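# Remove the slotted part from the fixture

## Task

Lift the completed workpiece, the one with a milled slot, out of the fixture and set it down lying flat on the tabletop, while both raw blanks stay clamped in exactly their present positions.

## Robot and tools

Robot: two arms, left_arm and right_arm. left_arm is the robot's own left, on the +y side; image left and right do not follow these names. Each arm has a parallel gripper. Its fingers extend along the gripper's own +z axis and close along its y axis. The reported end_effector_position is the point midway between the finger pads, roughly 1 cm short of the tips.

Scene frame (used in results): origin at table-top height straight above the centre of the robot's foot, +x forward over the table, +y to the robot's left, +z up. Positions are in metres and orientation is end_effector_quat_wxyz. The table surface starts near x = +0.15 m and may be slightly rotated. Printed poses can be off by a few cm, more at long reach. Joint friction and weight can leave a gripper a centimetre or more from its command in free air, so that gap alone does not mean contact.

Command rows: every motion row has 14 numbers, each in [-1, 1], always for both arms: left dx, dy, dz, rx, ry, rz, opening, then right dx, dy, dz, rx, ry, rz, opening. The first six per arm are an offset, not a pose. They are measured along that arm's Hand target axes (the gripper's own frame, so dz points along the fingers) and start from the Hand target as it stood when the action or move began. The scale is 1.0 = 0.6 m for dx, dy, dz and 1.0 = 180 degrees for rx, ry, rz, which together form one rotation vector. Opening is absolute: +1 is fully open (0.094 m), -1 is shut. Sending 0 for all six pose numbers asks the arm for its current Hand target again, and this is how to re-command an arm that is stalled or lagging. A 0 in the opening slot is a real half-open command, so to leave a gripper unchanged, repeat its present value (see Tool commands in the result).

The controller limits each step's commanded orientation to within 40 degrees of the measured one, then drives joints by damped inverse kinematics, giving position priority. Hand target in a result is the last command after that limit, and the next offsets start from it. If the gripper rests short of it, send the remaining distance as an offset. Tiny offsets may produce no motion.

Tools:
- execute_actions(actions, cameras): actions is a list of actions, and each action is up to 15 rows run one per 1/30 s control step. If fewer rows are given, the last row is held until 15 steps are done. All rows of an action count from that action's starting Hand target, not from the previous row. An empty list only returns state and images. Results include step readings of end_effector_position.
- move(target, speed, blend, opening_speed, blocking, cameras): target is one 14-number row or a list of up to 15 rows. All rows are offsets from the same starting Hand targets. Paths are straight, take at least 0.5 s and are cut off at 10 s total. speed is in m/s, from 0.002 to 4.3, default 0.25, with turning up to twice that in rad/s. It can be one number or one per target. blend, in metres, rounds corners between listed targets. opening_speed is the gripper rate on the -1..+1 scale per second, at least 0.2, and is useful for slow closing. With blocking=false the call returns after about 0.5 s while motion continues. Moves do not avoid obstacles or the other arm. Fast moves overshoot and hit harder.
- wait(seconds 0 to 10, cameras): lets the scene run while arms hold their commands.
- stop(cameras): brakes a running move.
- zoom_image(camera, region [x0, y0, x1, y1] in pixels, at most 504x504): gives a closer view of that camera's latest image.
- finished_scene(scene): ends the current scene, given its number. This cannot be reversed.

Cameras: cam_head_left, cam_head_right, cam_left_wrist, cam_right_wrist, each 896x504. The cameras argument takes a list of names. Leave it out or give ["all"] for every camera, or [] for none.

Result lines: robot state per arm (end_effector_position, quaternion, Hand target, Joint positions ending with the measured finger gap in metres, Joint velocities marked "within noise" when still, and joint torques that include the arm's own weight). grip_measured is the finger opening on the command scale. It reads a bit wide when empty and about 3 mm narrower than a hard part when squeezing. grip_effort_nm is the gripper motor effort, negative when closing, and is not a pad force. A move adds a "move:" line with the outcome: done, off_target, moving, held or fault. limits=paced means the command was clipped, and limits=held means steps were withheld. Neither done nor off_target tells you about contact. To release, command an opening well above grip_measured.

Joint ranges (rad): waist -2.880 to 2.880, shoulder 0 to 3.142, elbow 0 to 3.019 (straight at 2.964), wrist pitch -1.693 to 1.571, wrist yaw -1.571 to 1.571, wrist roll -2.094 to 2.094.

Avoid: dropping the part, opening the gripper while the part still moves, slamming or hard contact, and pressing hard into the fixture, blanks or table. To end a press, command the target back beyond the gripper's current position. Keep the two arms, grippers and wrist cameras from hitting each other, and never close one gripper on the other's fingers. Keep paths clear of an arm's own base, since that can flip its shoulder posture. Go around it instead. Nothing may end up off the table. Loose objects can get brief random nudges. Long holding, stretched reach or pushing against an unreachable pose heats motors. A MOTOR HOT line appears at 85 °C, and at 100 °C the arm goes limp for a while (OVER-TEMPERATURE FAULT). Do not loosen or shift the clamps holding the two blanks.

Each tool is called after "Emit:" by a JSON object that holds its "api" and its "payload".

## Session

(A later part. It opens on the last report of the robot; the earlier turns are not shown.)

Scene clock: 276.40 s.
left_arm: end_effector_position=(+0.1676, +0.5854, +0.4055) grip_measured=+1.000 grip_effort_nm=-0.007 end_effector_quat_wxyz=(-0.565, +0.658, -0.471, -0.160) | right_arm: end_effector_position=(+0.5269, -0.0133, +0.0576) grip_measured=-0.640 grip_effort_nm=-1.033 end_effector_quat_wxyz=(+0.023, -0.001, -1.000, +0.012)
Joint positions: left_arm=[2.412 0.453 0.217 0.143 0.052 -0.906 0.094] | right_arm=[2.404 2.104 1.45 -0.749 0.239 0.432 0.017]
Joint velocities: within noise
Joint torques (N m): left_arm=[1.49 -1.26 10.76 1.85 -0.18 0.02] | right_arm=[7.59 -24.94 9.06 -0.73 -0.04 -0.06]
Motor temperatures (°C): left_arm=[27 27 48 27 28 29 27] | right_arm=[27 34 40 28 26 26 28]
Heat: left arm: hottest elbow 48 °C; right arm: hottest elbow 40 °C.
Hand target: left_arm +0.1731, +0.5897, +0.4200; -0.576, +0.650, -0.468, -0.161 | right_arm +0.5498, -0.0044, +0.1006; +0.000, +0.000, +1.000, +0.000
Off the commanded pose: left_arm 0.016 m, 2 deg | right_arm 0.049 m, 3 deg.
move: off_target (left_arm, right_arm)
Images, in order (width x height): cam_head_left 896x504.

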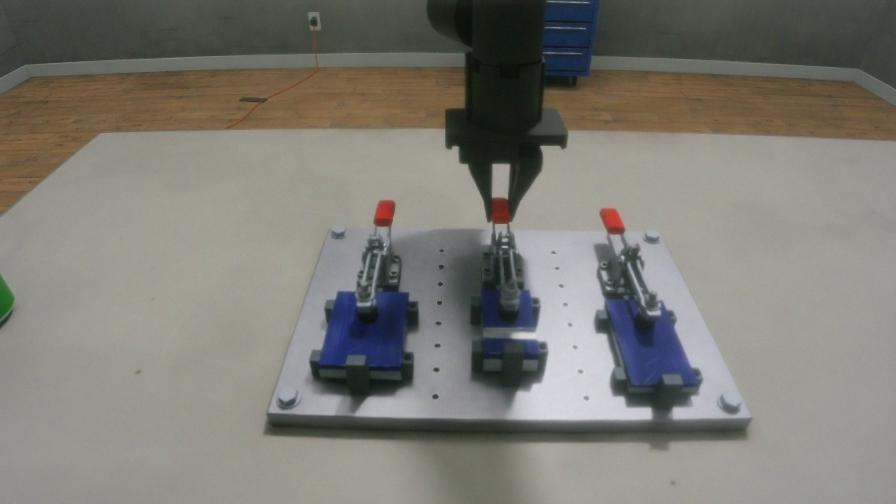

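Emit:
{"api": "move", "payload": {"target": [0,0,0,0,0,0,1, 0,0,-0.03,0,0,0,-0.8], "speed": 0.1, "cameras": ["cam_head_left"]}}

Scene clock: 280.90 s.
left_arm: end_effector_position=(+0.1676, +0.5854, +0.4055) grip_measured=+1.000 grip_effort_nm=-0.002 end_effector_quat_wxyz=(-0.565, +0.658, -0.471, -0.160) | right_arm: end_effector_position=(+0.5272, -0.0135, +0.0587) grip_measured=-0.640 grip_effort_nm=-1.028 end_effector_quat_wxyz=(+0.023, -0.002, -1.000, +0.012)
Joint positions: left_arm=[2.412 0.453 0.217 0.143 0.052 -0.906 0.094] | right_arm=[2.404 2.103 1.45 -0.751 0.239 0.434 0.017]
Joint velocities: within noise
Joint torques (N m): left_arm=[1.49 -1.2 10.76 1.85 -0.18 0.02] | right_arm=[7.71 -26.75 9.02 -1.63 0.04 0]
Motor temperatures (°C): left_arm=[27 27 48 27 28 29 27] | right_arm=[27 34 40 28 26 26 29]
Heat: left arm: hottest elbow 48 °C; right arm: hottest elbow 40 °C.
Hand target: left_arm +0.1731, +0.5897, +0.4200; -0.576, +0.650, -0.468, -0.161 | right_arm +0.5498, -0.0044, +0.1186; +0.000, +0.000, +1.000, +0.000
Off the commanded pose: left_arm 0.016 m, 2 deg | right_arm 0.065 m, 3 deg.
move: off_target (left_arm, right_arm)
Images, in order (width x height): cam_head_left 896x504.

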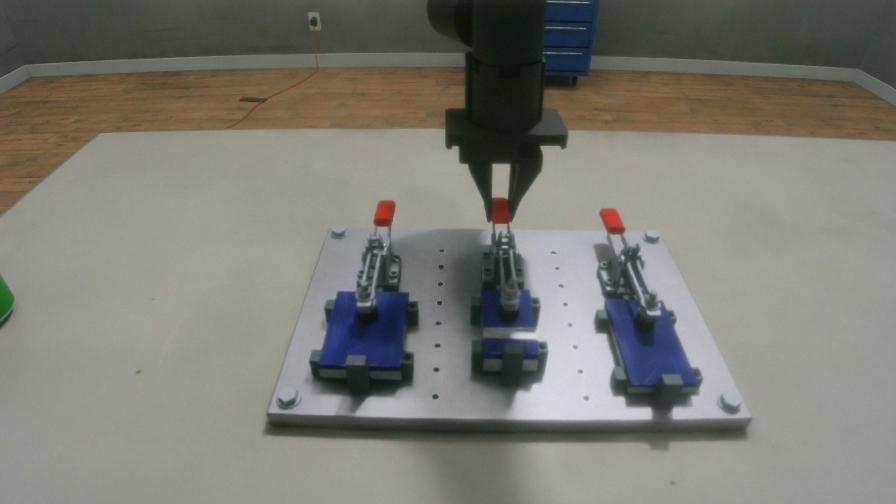

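Emit:
{"api": "move", "payload": {"target": [0,0,0,0,0,0,1, 0,0,-0.035,0,0,0,-0.8], "speed": 0.1, "cameras": ["cam_head_left"]}}

Scene clock: 285.13 s.
left_arm: end_effector_position=(+0.1676, +0.5854, +0.4055) grip_measured=+1.000 grip_effort_nm=-0.012 end_effector_quat_wxyz=(-0.565, +0.658, -0.471, -0.160) | right_arm: end_effector_position=(+0.5274, -0.0136, +0.0600) grip_measured=-0.640 grip_effort_nm=-1.028 end_effector_quat_wxyz=(+0.025, -0.003, -1.000, +0.012)
Joint positions: left_arm=[2.412 0.453 0.217 0.143 0.052 -0.906 0.094] | right_arm=[2.404 2.101 1.453 -0.758 0.238 0.437 0.017]
Joint velocities: within noise
Joint torques (N m): left_arm=[1.49 -1.2 10.77 1.85 -0.18 0.02] | right_arm=[9 -29.98 8.25 -2.86 0.11 -0.04]
Motor temperatures (°C): left_arm=[27 27 48 27 28 29 27] | right_arm=[27 35 40 28 26 26 29]
Heat: left arm: hottest elbow 48 °C; right arm: hottest elbow 40 °C.
Hand target: left_arm +0.1731, +0.5897, +0.4200; -0.576, +0.650, -0.468, -0.161 | right_arm +0.5497, -0.0044, +0.1394; +0.000, +0.000, +1.000, +0.000
Off the commanded pose: left_arm 0.016 m, 2 deg | right_arm 0.083 m, 3 deg.
move: off_target (left_arm, right_arm)
Images, in order (width x height): cam_head_left 896x504.

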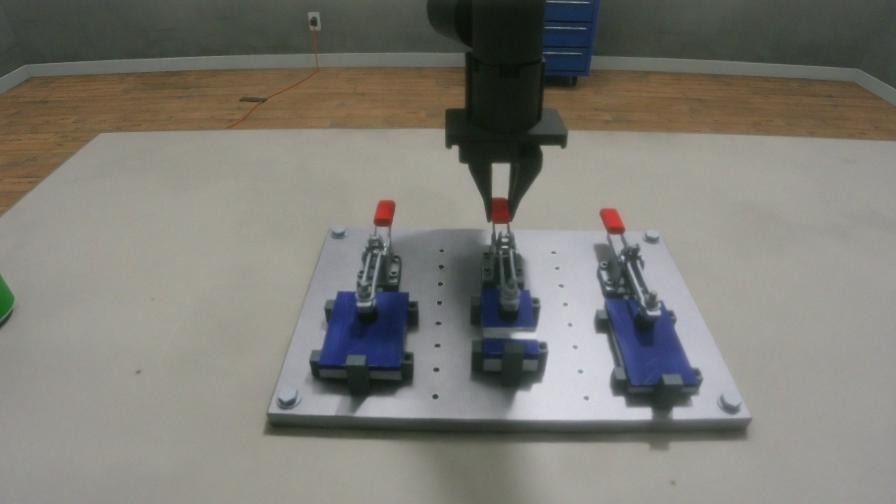

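Emit:
{"api": "zoom_image", "payload": {"camera": "cam_head_left", "region": [450, 140, 560, 250]}}

Scaled by 4.582 from the camera's 896x504 image, which has a finer 1280x720 frame.

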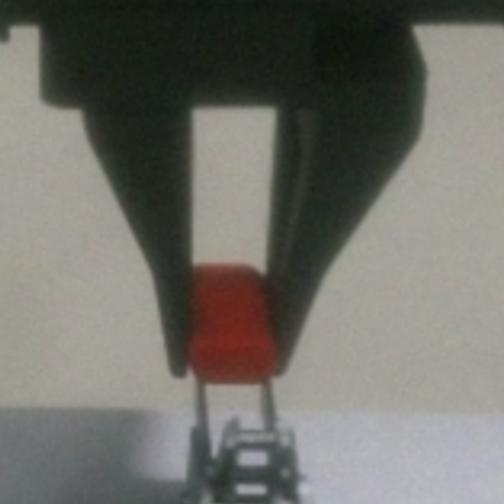

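Emit:
{"api": "move", "payload": {"target": [0,0,0,0,0,0,1, 0.01,0,-0.035,0,0,0,-0.8], "speed": 0.1, "cameras": ["cam_head_left","cam_right_wrist"]}}

Scene clock: 297.70 s.
left_arm: end_effector_position=(+0.1676, +0.5854, +0.4055) grip_measured=+1.000 grip_effort_nm=-0.002 end_effector_quat_wxyz=(-0.565, +0.658, -0.471, -0.160) | right_arm: end_effector_position=(+0.5095, -0.0124, +0.0907) grip_measured=-0.641 grip_effort_nm=-1.028 end_effector_quat_wxyz=(+0.047, -0.008, -0.999, +0.019)
Joint positions: left_arm=[2.412 0.453 0.217 0.143 0.052 -0.906 0.094] | right_arm=[2.428 2.041 1.428 -0.846 0.234 0.482 0.017]
Joint velocities: within noise
Joint torques (N m): left_arm=[1.44 -1.2 10.76 1.85 -0.18 0.02] | right_arm=[8.29 -27.63 9.36 -0.83 0.45 -0.25]
Motor temperatures (°C): left_arm=[27 27 48 27 28 29 27] | right_arm=[28 36 41 28 26 26 30]
Heat: left arm: hottest elbow 48 °C; right arm: hottest elbow 41 °C.
Hand target: left_arm +0.1731, +0.5897, +0.4200; -0.576, +0.650, -0.468, -0.161 | right_arm +0.5438, -0.0043, +0.1606; +0.000, +0.000, +1.000, +0.000
Off the commanded pose: left_arm 0.016 m, 2 deg | right_arm 0.078 m, 6 deg.
move: off_target (left_arm, right_arm)
Images, in order (width x height): cam_head_left 896x504, cam_right_wrist 896x504.

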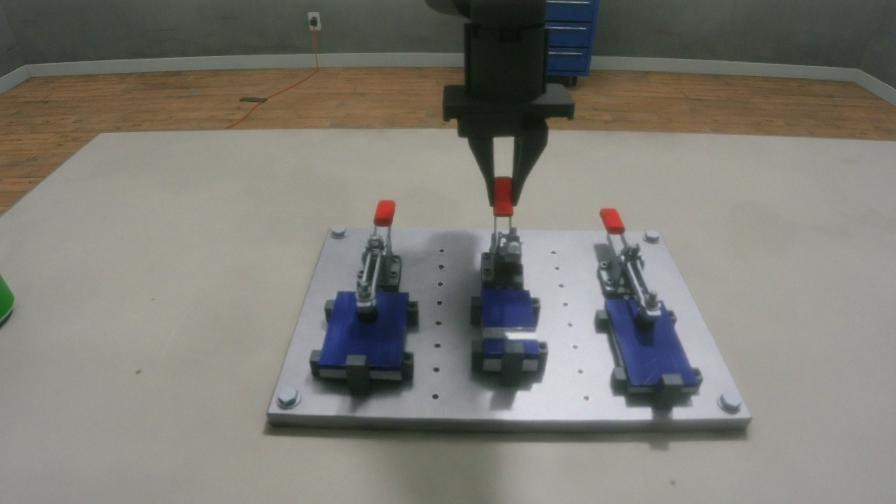

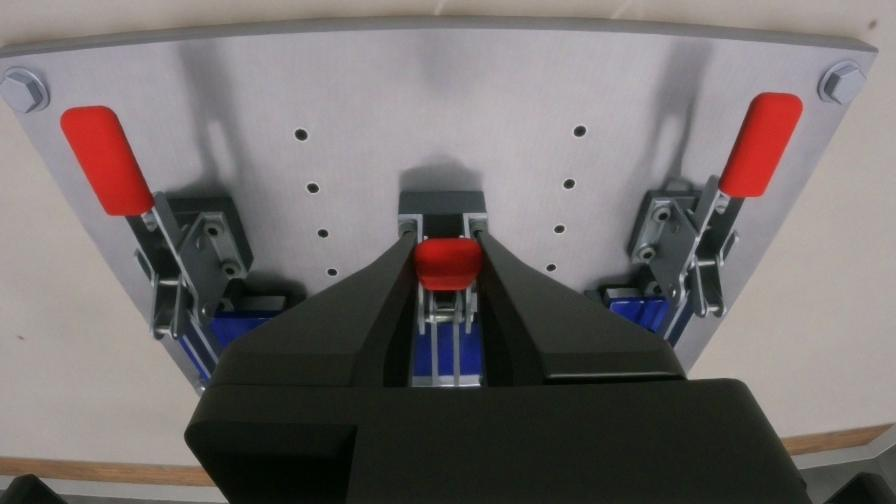

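Emit:
{"api": "move", "payload": {"target": [0,0,0,0,0,0,1, 0.05,0,0.07,0,0,0,-0.8], "speed": 0.1, "cameras": ["cam_head_left","cam_head_right","cam_right_wrist"]}}

Scene clock: 310.63 s.
left_arm: end_effector_position=(+0.1676, +0.5854, +0.4055) grip_measured=+1.000 grip_effort_nm=-0.007 end_effector_quat_wxyz=(-0.565, +0.658, -0.471, -0.160) | right_arm: end_effector_position=(+0.5047, -0.0126, +0.0885) grip_measured=-0.641 grip_effort_nm=-1.033 end_effector_quat_wxyz=(+0.020, -0.011, -1.000, +0.012)
Joint positions: left_arm=[2.412 0.453 0.217 0.143 0.052 -0.906 0.094] | right_arm=[2.434 2.014 1.363 -0.753 0.246 0.481 0.017]
Joint velocities: within noise
Joint torques (N m): left_arm=[1.44 -1.2 10.76 1.85 -0.18 0.02] | right_arm=[7.77 -23.36 6.34 0.5 0.04 -0.2]
Motor temperatures (°C): left_arm=[27 27 48 27 28 29 27] | right_arm=[28 39 40 28 27 26 30]
Heat: left arm: hottest elbow 48 °C; right arm: hottest elbow 40 °C.
Hand target: left_arm +0.1731, +0.5897, +0.4200; -0.576, +0.650, -0.468, -0.161 | right_arm +0.5138, -0.0043, +0.1187; +0.000, +0.000, +1.000, +0.000
Off the commanded pose: left_arm 0.016 m, 2 deg | right_arm 0.033 m, 3 deg.
move: off_target (left_arm, right_arm)
Images, in order (width x height): cam_head_left 896x504, cam_head_right 896x504, cam_right_wrist 896x504.

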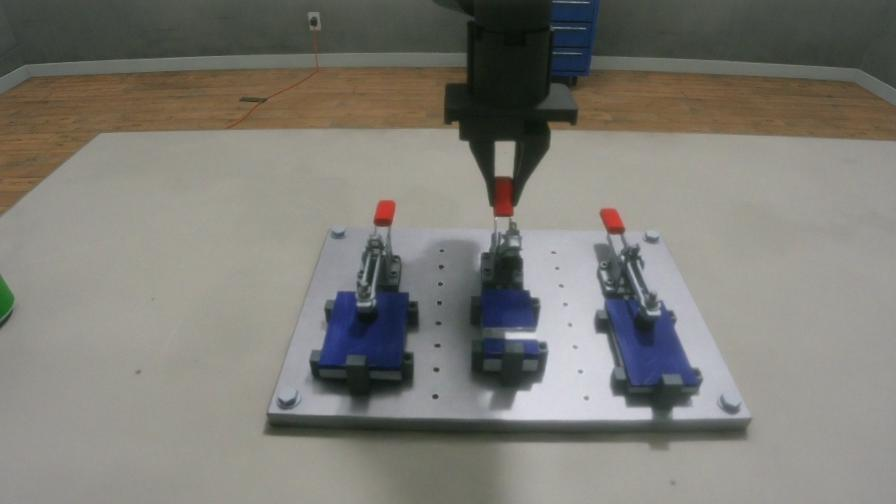

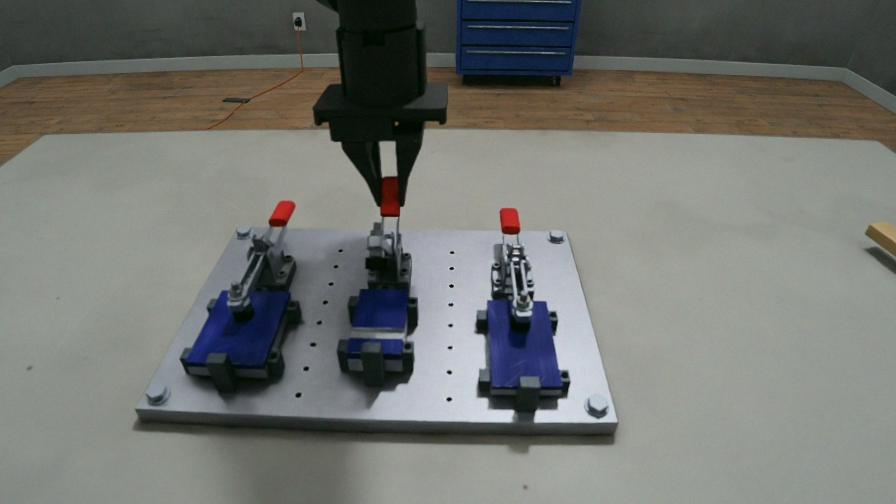

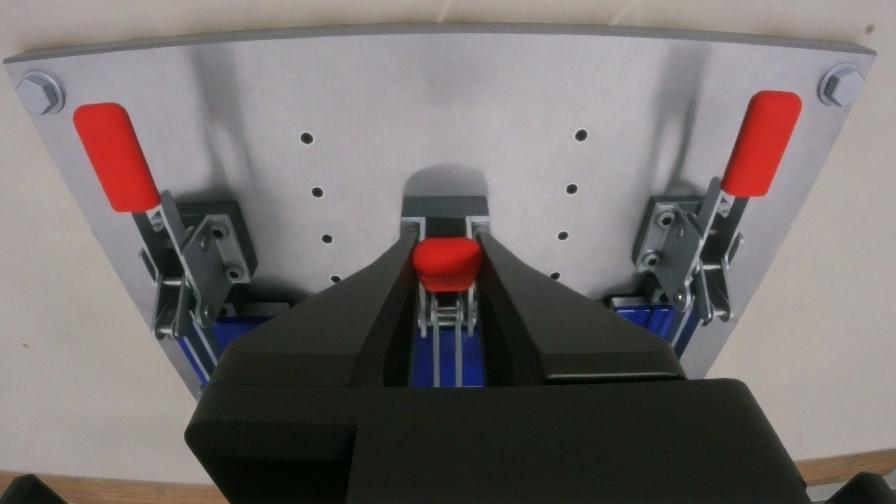

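Emit:
{"api": "zoom_image", "payload": {"camera": "cam_head_right", "region": [320, 140, 460, 400]}}

Emit:
{"api": "zoom_image", "payload": {"camera": "cam_head_left", "region": [440, 140, 580, 400]}}

Scaled by 1.938 from the camera's 896x504 image, which has a finer 1280x720 frame.

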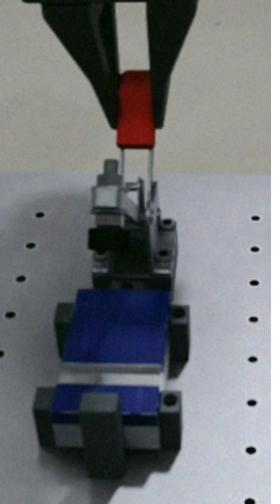

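Scaled by 1.938 from the camera's 896x504 image, which has a finer 1280x720 frame.

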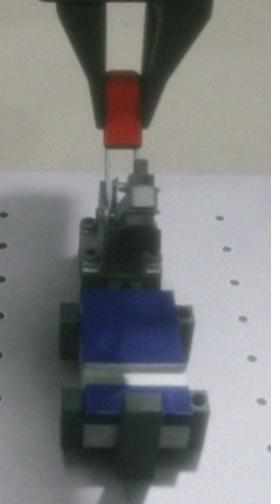

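Emit:
{"api": "move", "payload": {"target": [[0,0,0,0,0,0,1, 0,0,0.02,0,0,0,-0.8],[0,0,0,0,0,0,1, 0,0,0.02,0,0,0,-0.3]], "speed": 0.1, "opening_speed": 0.5, "cameras": ["cam_head_left","cam_head_right","cam_right_wrist"]}}

Scene clock: 332.40 s.
left_arm: end_effector_position=(+0.1676, +0.5854, +0.4055) grip_measured=+1.000 grip_effort_nm=-0.007 end_effector_quat_wxyz=(-0.565, +0.658, -0.471, -0.160) | right_arm: end_effector_position=(+0.5071, -0.0121, +0.0908) grip_measured=-0.303 grip_effort_nm=0.120 end_effector_quat_wxyz=(+0.015, -0.006, -1.000, +0.009)
Joint positions: left_arm=[2.412 0.453 0.217 0.143 0.052 -0.906 0.094] | right_arm=[2.434 2.009 1.361 -0.745 0.246 0.468 0.033]
Joint velocities: within noise
Joint torques (N m): left_arm=[1.49 -1.26 10.76 1.85 -0.18 0.02] | right_arm=[6.89 -20.25 6.71 0.85 -0.06 -0.14]
Motor temperatures (°C): left_arm=[27 27 49 27 28 29 27] | right_arm=[28 39 39 28 26 26 31]
Heat: left arm: hottest elbow 49 °C; right arm: hottest shoulder 39 °C.
Hand target: left_arm +0.1731, +0.5897, +0.4200; -0.576, +0.650, -0.468, -0.161 | right_arm +0.5139, -0.0043, +0.1066; +0.000, +0.000, +1.000, +0.000
Off the commanded pose: left_arm 0.016 m, 2 deg | right_arm 0.019 m, 2 deg.
move: off_target (left_arm, right_arm); target 2's new opening was sent with right_arm's hand 0.022 m and 3 deg from that target
Images, in order (width x height): cam_head_left 896x504, cam_head_right 896x504, cam_right_wrist 896x504.

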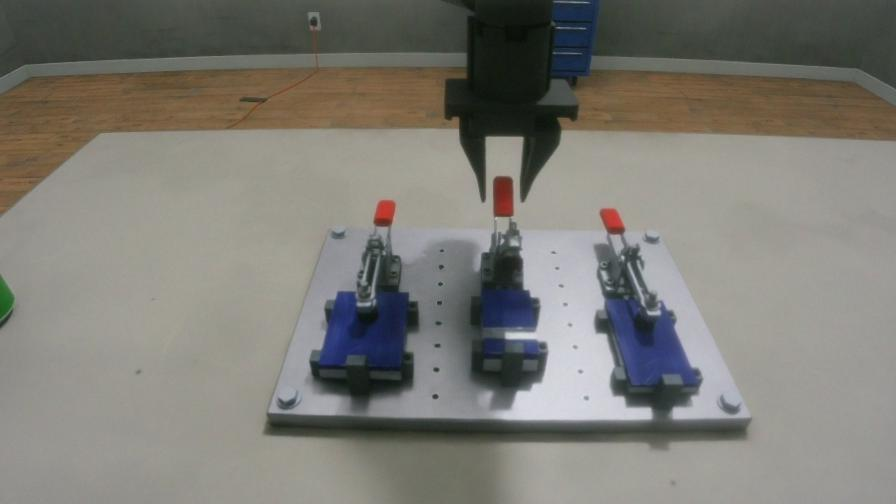

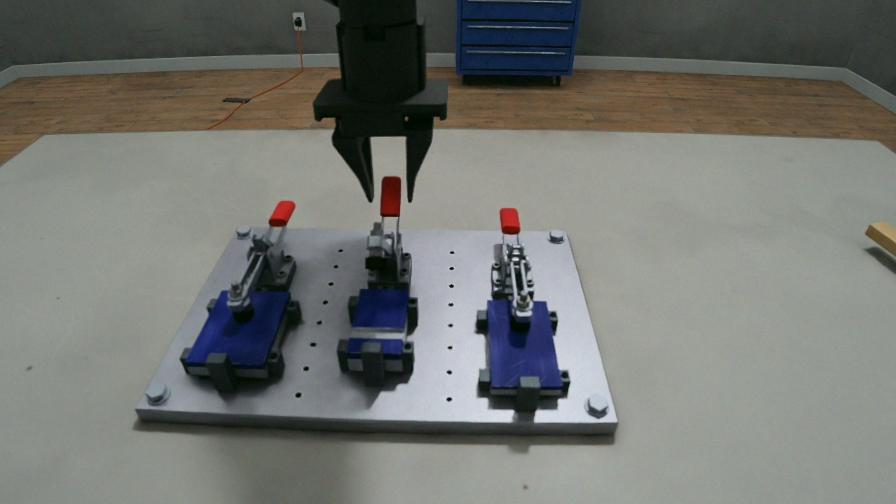

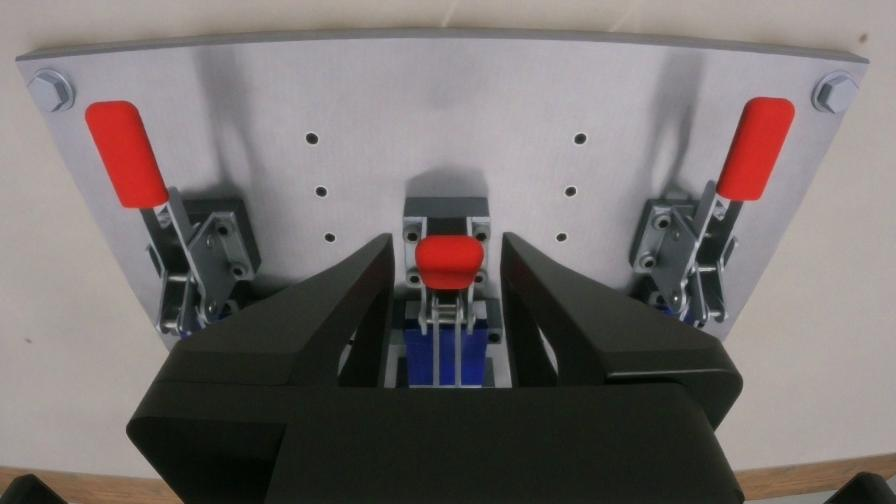

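Emit:
{"api": "zoom_image", "payload": {"camera": "cam_head_left", "region": [460, 160, 560, 300]}}

Emit:
{"api": "zoom_image", "payload": {"camera": "cam_right_wrist", "region": [360, 180, 540, 400]}}

Scaled by 3.600 from the camera's 896x504 image, which has a finer 1280x720 frame.

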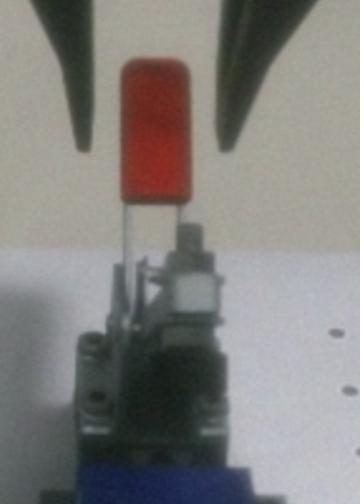

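Scaled by 2.291 from the camera's 896x504 image, which has a finer 1280x720 frame.

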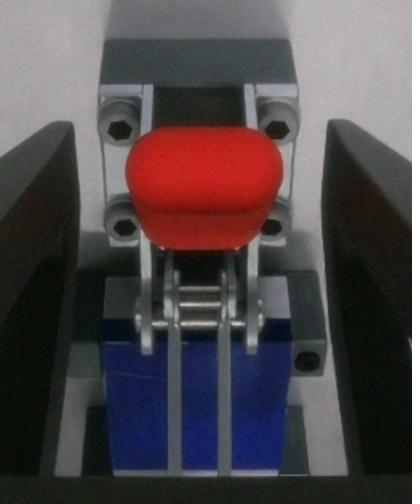

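Emit:
{"api": "move", "payload": {"target": [[0,0,0,0,0,0,1, 0,-0.002,0.0,0,0,0,-0.8],[0,0,0,0,0,0,1, 0.05,-0.002,-0.015,0,0,0,-0.8]], "speed": 0.1, "opening_speed": 0.6, "cameras": ["cam_head_left","cam_head_right","cam_right_wrist"]}}

Scene clock: 391.07 s.
left_arm: end_effector_position=(+0.1676, +0.5854, +0.4055) grip_measured=+1.000 grip_effort_nm=-0.012 end_effector_quat_wxyz=(-0.565, +0.658, -0.471, -0.160) | right_arm: end_effector_position=(+0.4928, -0.0124, +0.0963) grip_measured=-0.642 grip_effort_nm=-1.033 end_effector_quat_wxyz=(-0.001, -0.006, -1.000, +0.003)
Joint positions: left_arm=[2.412 0.453 0.217 0.143 0.052 -0.906 0.094] | right_arm=[2.448 1.966 1.286 -0.682 0.253 0.474 0.017]
Joint velocities: within noise
Joint torques (N m): left_arm=[1.49 -1.2 10.74 1.85 -0.17 0.02] | right_arm=[8.12 -20.54 4.77 -0.4 -0.02 0.03]
Motor temperatures (°C): left_arm=[27 27 50 27 28 29 27] | right_arm=[28 39 37 28 26 26 29]
Heat: left arm: hottest elbow 50 °C; right arm: hottest shoulder 39 °C.
Hand target: left_arm +0.1731, +0.5897, +0.4200; -0.576, +0.650, -0.468, -0.161 | right_arm +0.4838, -0.0054, +0.1156; +0.000, +0.000, +1.000, +0.000
Off the commanded pose: left_arm 0.016 m, 2 deg | right_arm 0.022 m, 1 deg.
move: off_target (left_arm, right_arm)
Images, in order (width x height): cam_head_left 896x504, cam_head_right 896x504, cam_right_wrist 896x504.

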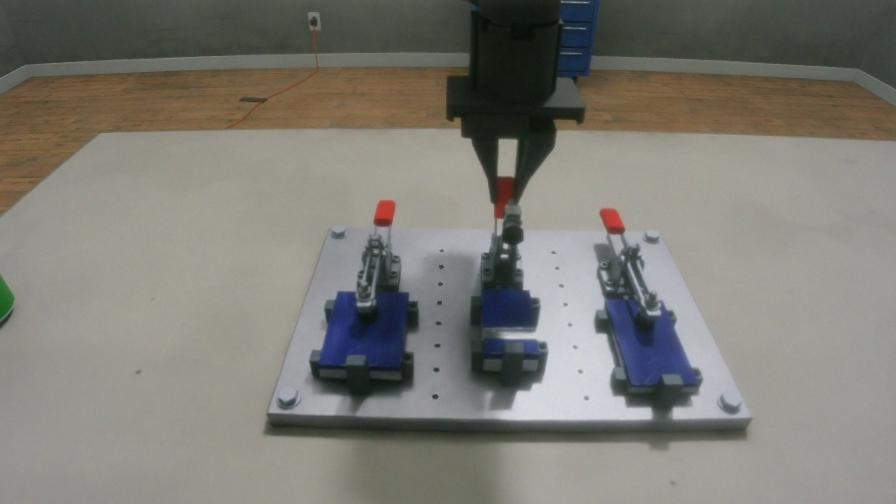

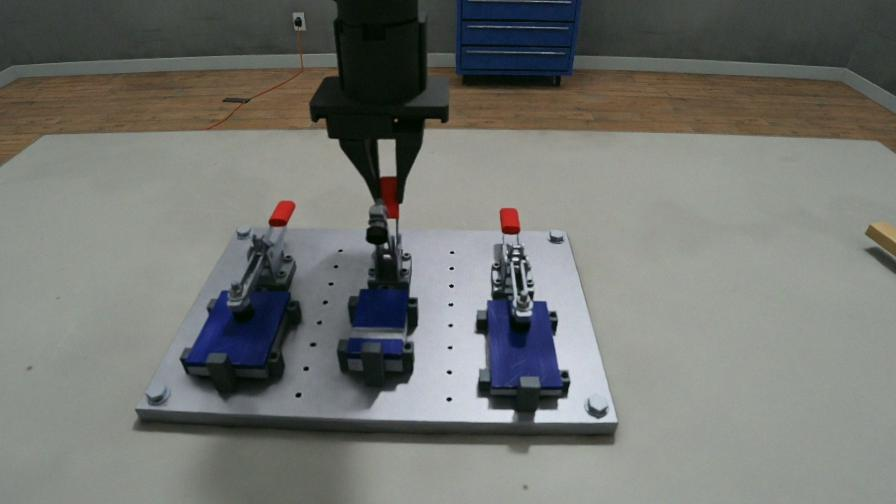

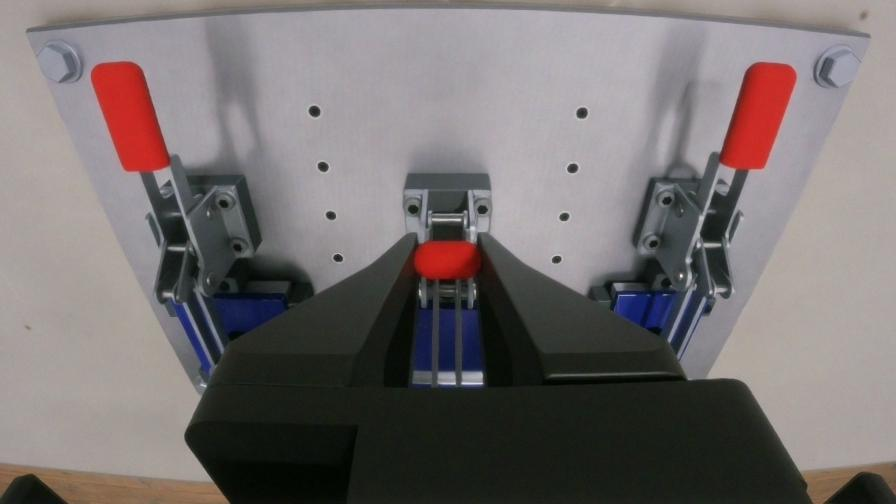

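Emit:
{"api": "move", "payload": {"target": [0,0,0,0,0,0,1, 0.05,-0.002,0.0,0,0,0,-0.8], "speed": 0.1, "opening_speed": 0.6, "cameras": ["cam_head_left","cam_head_right","cam_right_wrist"]}}

Scene clock: 395.97 s.
left_arm: end_effector_position=(+0.1676, +0.5854, +0.4055) grip_measured=+1.000 grip_effort_nm=-0.012 end_effector_quat_wxyz=(-0.565, +0.658, -0.471, -0.160) | right_arm: end_effector_position=(+0.4692, -0.0119, +0.0991) grip_measured=-0.643 grip_effort_nm=-1.038 end_effector_quat_wxyz=(-0.008, -0.006, -1.000, +0.001)
Joint positions: left_arm=[2.412 0.453 0.217 0.143 0.052 -0.906 0.094] | right_arm=[2.471 1.928 1.204 -0.629 0.26 0.493 0.017]
Joint velocities: within noise
Joint torques (N m): left_arm=[1.44 -1.2 10.76 1.85 -0.18 0.02] | right_arm=[7.71 -20.6 3.88 -0.54 -0.11 0.13]
Motor temperatures (°C): left_arm=[27 27 50 27 28 29 27] | right_arm=[28 38 37 28 26 26 29]
Heat: left arm: hottest elbow 50 °C; right arm: hottest shoulder 38 °C.
Hand target: left_arm +0.1731, +0.5897, +0.4200; -0.576, +0.650, -0.468, -0.161 | right_arm +0.4539, -0.0067, +0.1156; +0.000, +0.000, +1.000, +0.000
Off the commanded pose: left_arm 0.016 m, 2 deg | right_arm 0.023 m, 1 deg.
move: off_target (left_arm, right_arm)
Images, in order (width x height): cam_head_left 896x504, cam_head_right 896x504, cam_right_wrist 896x504.

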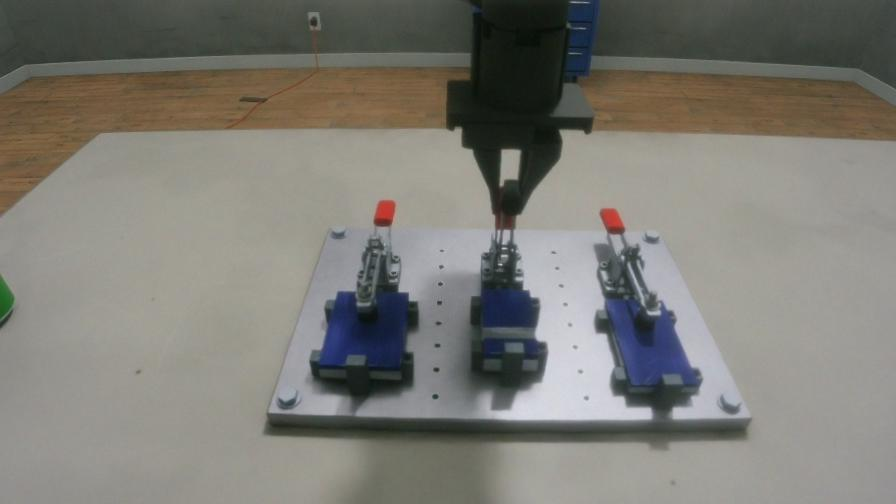

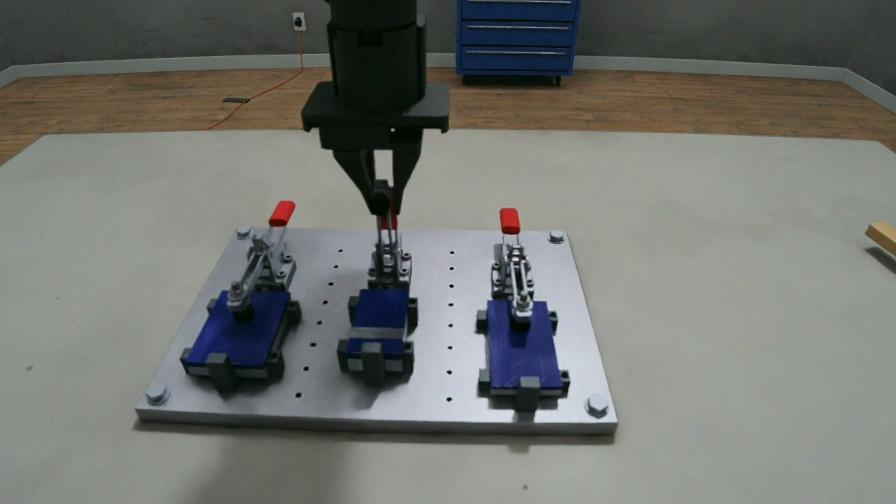

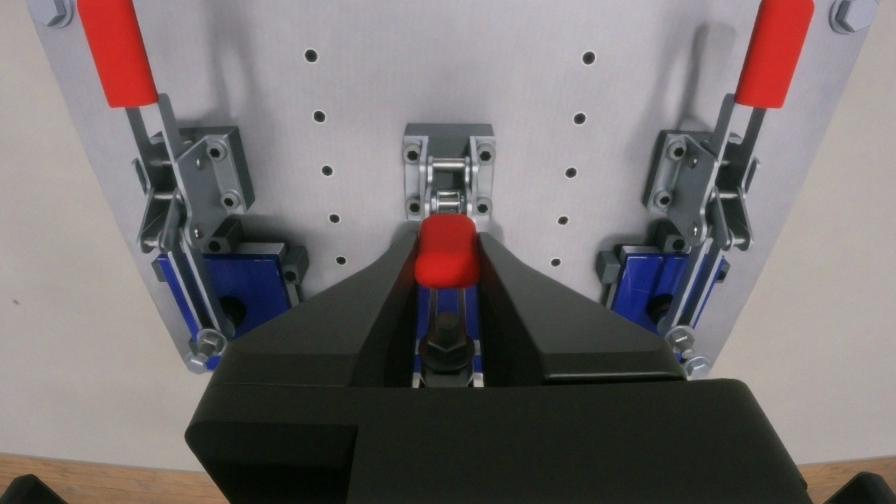

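Emit:
{"api": "move", "payload": {"target": [[0,0,0,0,0,0,1, 0,-0.002,0.0,0,0,0,-0.3],[0,0,0,0,0,0,1, 0.0,-0.002,-0.16,0,0,0,-0.3]], "speed": 0.15, "opening_speed": 0.6, "cameras": ["cam_head_left","cam_head_right","cam_right_wrist"]}}

Scene clock: 404.53 s.
left_arm: end_effector_position=(+0.1676, +0.5854, +0.4055) grip_measured=+1.000 grip_effort_nm=-0.012 end_effector_quat_wxyz=(-0.565, +0.658, -0.471, -0.160) | right_arm: end_effector_position=(+0.4392, -0.0188, +0.1928) grip_measured=-0.302 grip_effort_nm=0.120 end_effector_quat_wxyz=(+0.019, +0.004, -1.000, +0.011)
Joint positions: left_arm=[2.412 0.453 0.217 0.143 0.052 -0.906 0.094] | right_arm=[2.532 1.728 1.172 -0.872 0.261 0.551 0.033]
Joint velocities: within noise
Joint torques (N m): left_arm=[1.44 -1.2 10.76 1.85 -0.18 0.02] | right_arm=[6.42 -16.85 10.15 0.32 0.18 0.08]
Motor temperatures (°C): left_arm=[27 27 50 27 28 29 27] | right_arm=[28 37 36 28 26 26 30]
Heat: left arm: hottest elbow 50 °C; right arm: hottest shoulder 37 °C.
Hand target: left_arm +0.1731, +0.5897, +0.4200; -0.576, +0.650, -0.468, -0.161 | right_arm +0.4539, -0.0080, +0.2116; +0.000, +0.000, +1.000, +0.000
Off the commanded pose: left_arm 0.016 m, 2 deg | right_arm 0.026 m, 3 deg.
move: off_target (left_arm, right_arm)
Images, in order (width x height): cam_head_left 896x504, cam_head_right 896x504, cam_right_wrist 896x504.

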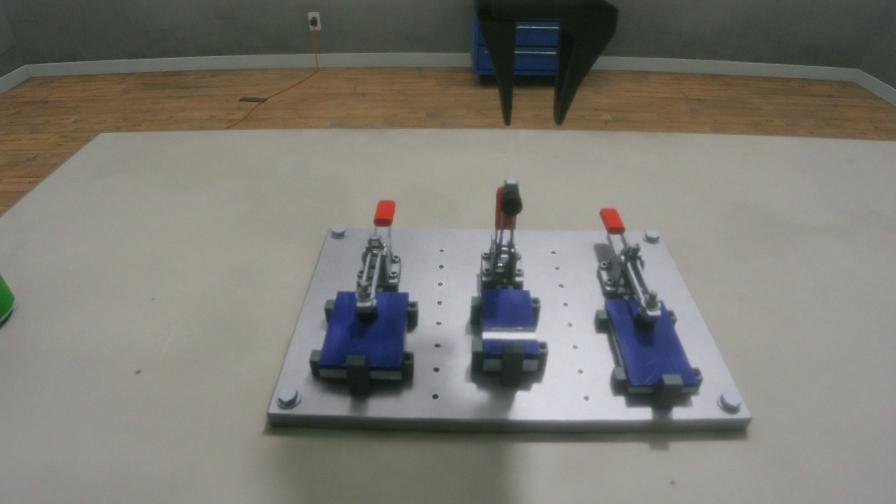

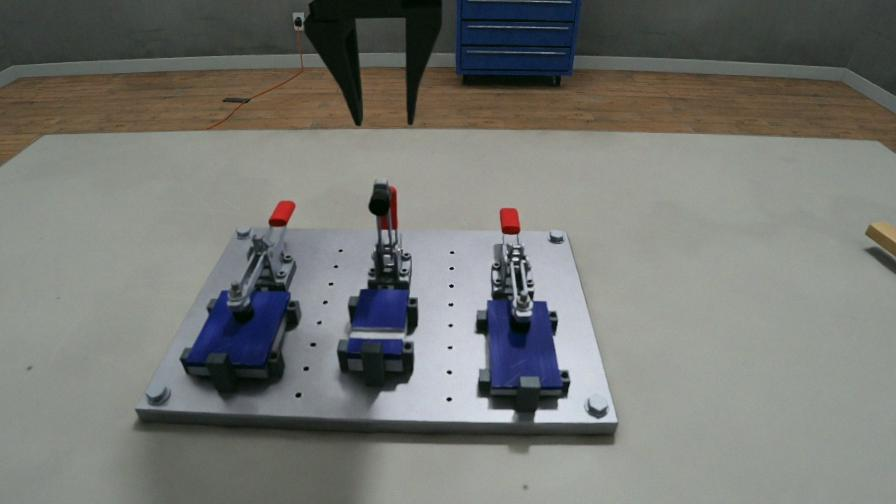

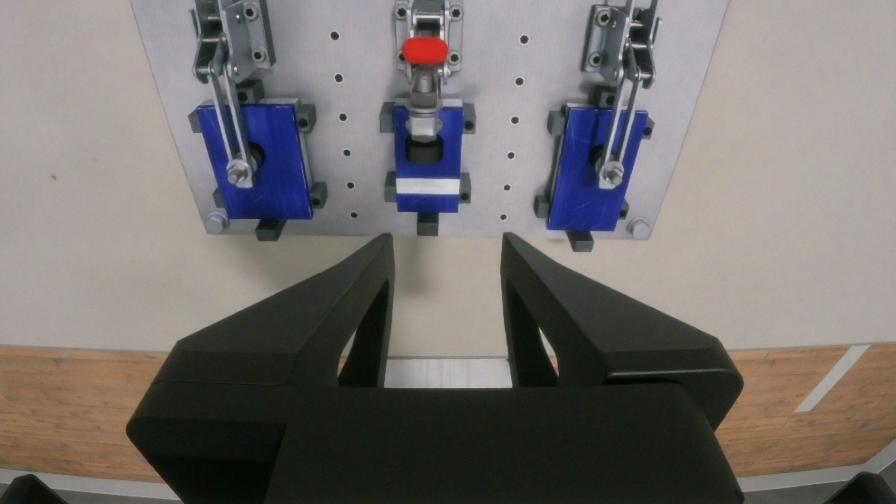

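Emit:
{"api": "zoom_image", "payload": {"camera": "cam_right_wrist", "region": [360, 80, 500, 250]}}

Emit:
{"api": "zoom_image", "payload": {"camera": "cam_head_left", "region": [455, 270, 565, 400]}}

Emit:
{"api": "zoom_image", "payload": {"camera": "cam_head_right", "region": [325, 270, 435, 400]}}

Scaled by 2.965 from the camera's 896x504 image, which has a finer 1280x720 frame.

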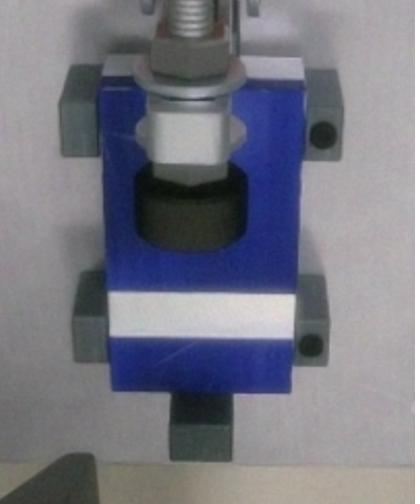

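Scaled by 3.877 from the camera's 896x504 image, which has a finer 1280x720 frame.

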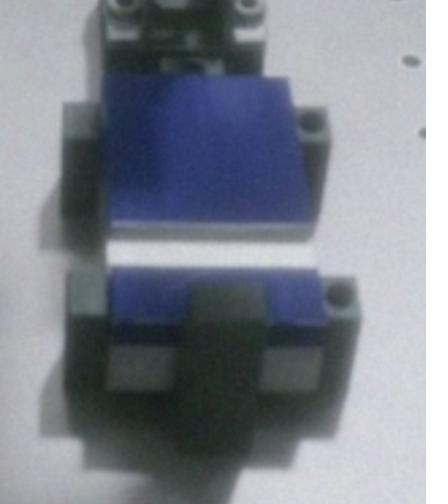

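Scaled by 3.877 from the camera's 896x504 image, which has a finer 1280x720 frame.

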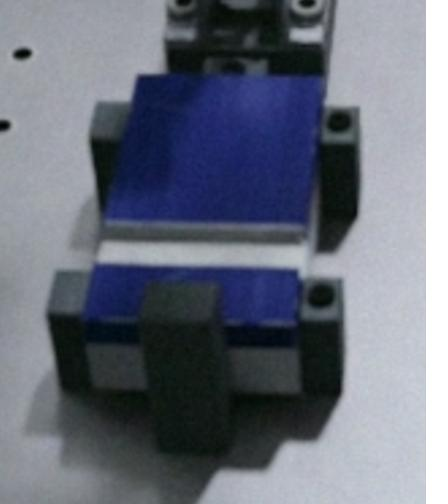

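Emit:
{"api": "move", "payload": {"target": [0,0,0,0,0,0,1, 0.09,0.014,0.12,0,-0.139,0,0.3], "speed": 0.2, "cameras": ["cam_head_left","cam_head_right","cam_right_wrist"]}}

Scene clock: 502.67 s.
left_arm: end_effector_position=(+0.1676, +0.5854, +0.4055) grip_measured=+1.000 grip_effort_nm=0.002 end_effector_quat_wxyz=(-0.565, +0.658, -0.471, -0.160) | right_arm: end_effector_position=(+0.4003, -0.0064, +0.1385) grip_measured=+0.298 grip_effort_nm=0.120 end_effector_quat_wxyz=(-0.211, -0.007, -0.978, +0.004)
Joint positions: left_arm=[2.412 0.453 0.217 0.143 0.052 -0.906 0.094] | right_arm=[2.651 1.734 0.783 -0.087 0.533 0.532 0.061]
Joint velocities: within noise
Joint torques (N m): left_arm=[1.49 -1.2 10.74 1.84 -0.18 0.03] | right_arm=[6.24 -12.75 5.26 1.98 0.26 -0.1]
Motor temperatures (°C): left_arm=[27 27 51 27 28 29 27] | right_arm=[28 35 45 28 26 25 28]
Heat: left arm: hottest elbow 51 °C; right arm: hottest elbow 45 °C.
Hand target: left_arm +0.1731, +0.5897, +0.4200; -0.576, +0.650, -0.468, -0.161 | right_arm +0.3999, +0.0004, +0.1396; +0.216, +0.000, +0.976, +0.000
Off the commanded pose: left_arm 0.016 m, 2 deg | right_arm 0.007 m, 1 deg.
move: off_target (left_arm)
Images, in order (width x height): cam_head_left 896x504, cam_head_right 896x504, cam_right_wrist 896x504.

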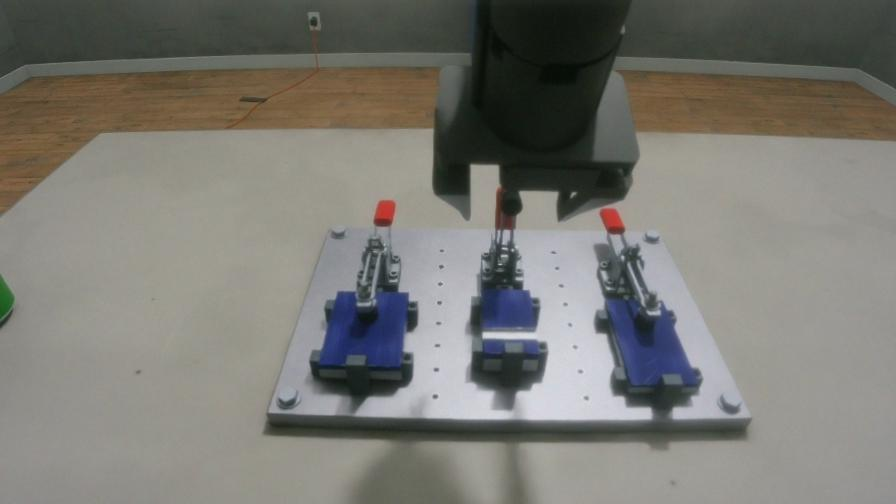

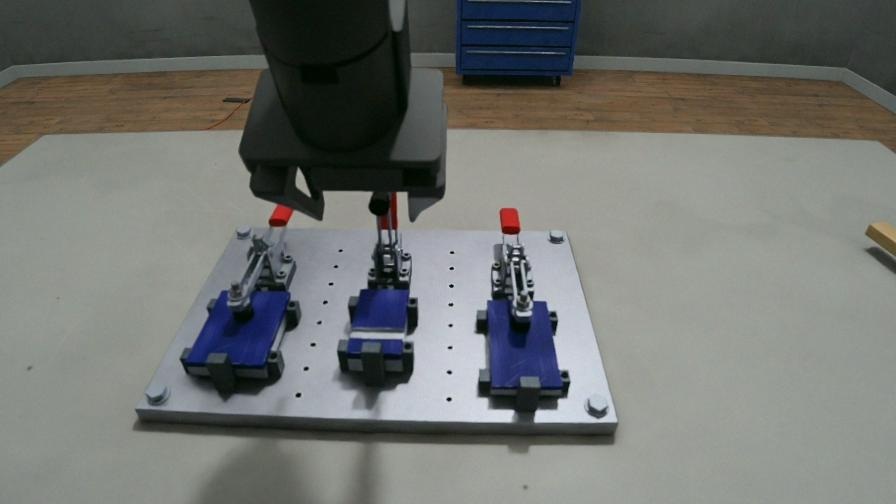

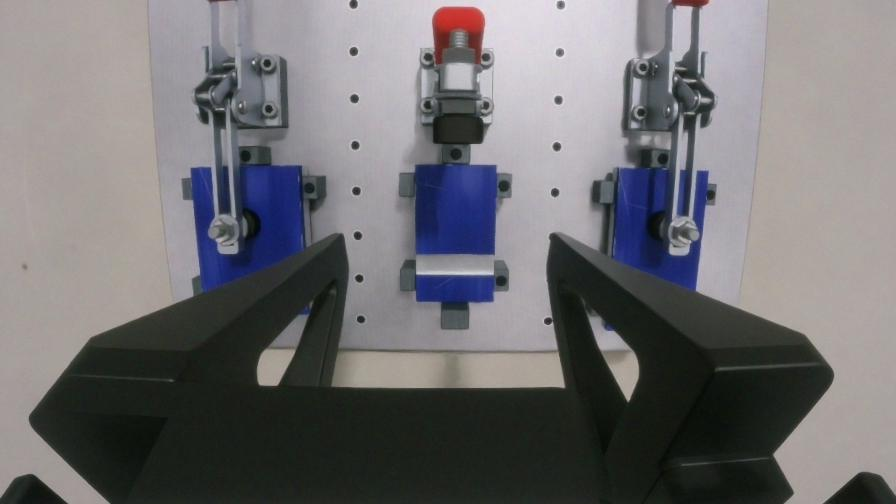

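Emit:
{"api": "move", "payload": {"target": [0,0,0,0,0,0,1, 0.0515,-0.0067,0.0827,0,0,0,0.3], "speed": 0.15, "cameras": ["cam_head_left","cam_head_right","cam_right_wrist"]}}

Scene clock: 519.77 s.
left_arm: end_effector_position=(+0.1676, +0.5854, +0.4055) grip_measured=+1.000 grip_effort_nm=-0.012 end_effector_quat_wxyz=(-0.565, +0.658, -0.471, -0.160) | right_arm: end_effector_position=(+0.3871, -0.0033, +0.0815) grip_measured=+0.298 grip_effort_nm=0.120 end_effector_quat_wxyz=(-0.211, +0.002, -0.977, +0.003)
Joint positions: left_arm=[2.412 0.453 0.217 0.143 0.052 -0.906 0.094] | right_arm=[2.636 1.894 0.769 0.099 0.52 0.496 0.061]
Joint velocities: within noise
Joint torques (N m): left_arm=[1.49 -1.26 10.77 1.85 -0.18 0.02] | right_arm=[4.42 -13.39 4.25 1.98 0.03 -0.13]
Motor temperatures (°C): left_arm=[27 27 52 27 28 29 27] | right_arm=[28 34 41 28 27 25 28]
Heat: left arm: hottest elbow 52 °C; right arm: hottest elbow 41 °C.
Hand target: left_arm +0.1731, +0.5897, +0.4200; -0.576, +0.650, -0.468, -0.161 | right_arm +0.3929, -0.0036, +0.0816; +0.217, +0.000, +0.976, +0.000
Off the commanded pose: left_arm 0.016 m, 2 deg | right_arm 0.006 m, 1 deg.
move: off_target (left_arm)
Images, in order (width x height): cam_head_left 896x504, cam_head_right 896x504, cam_right_wrist 896x504.

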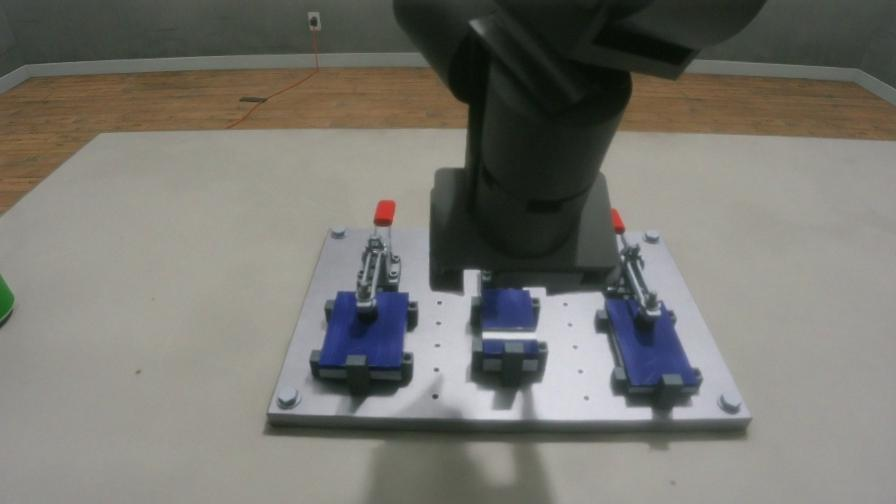

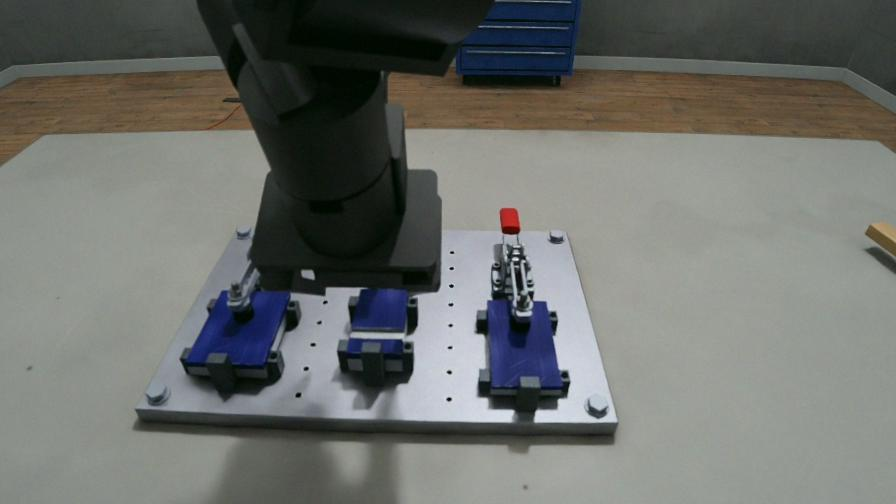

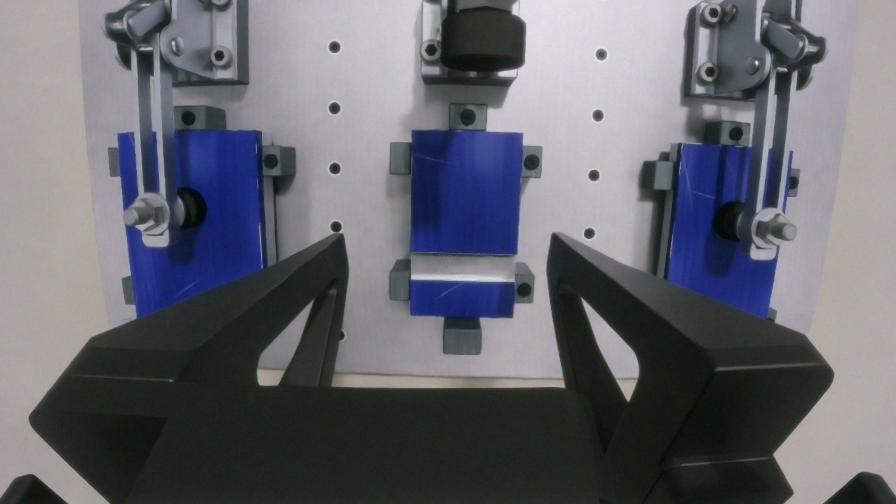

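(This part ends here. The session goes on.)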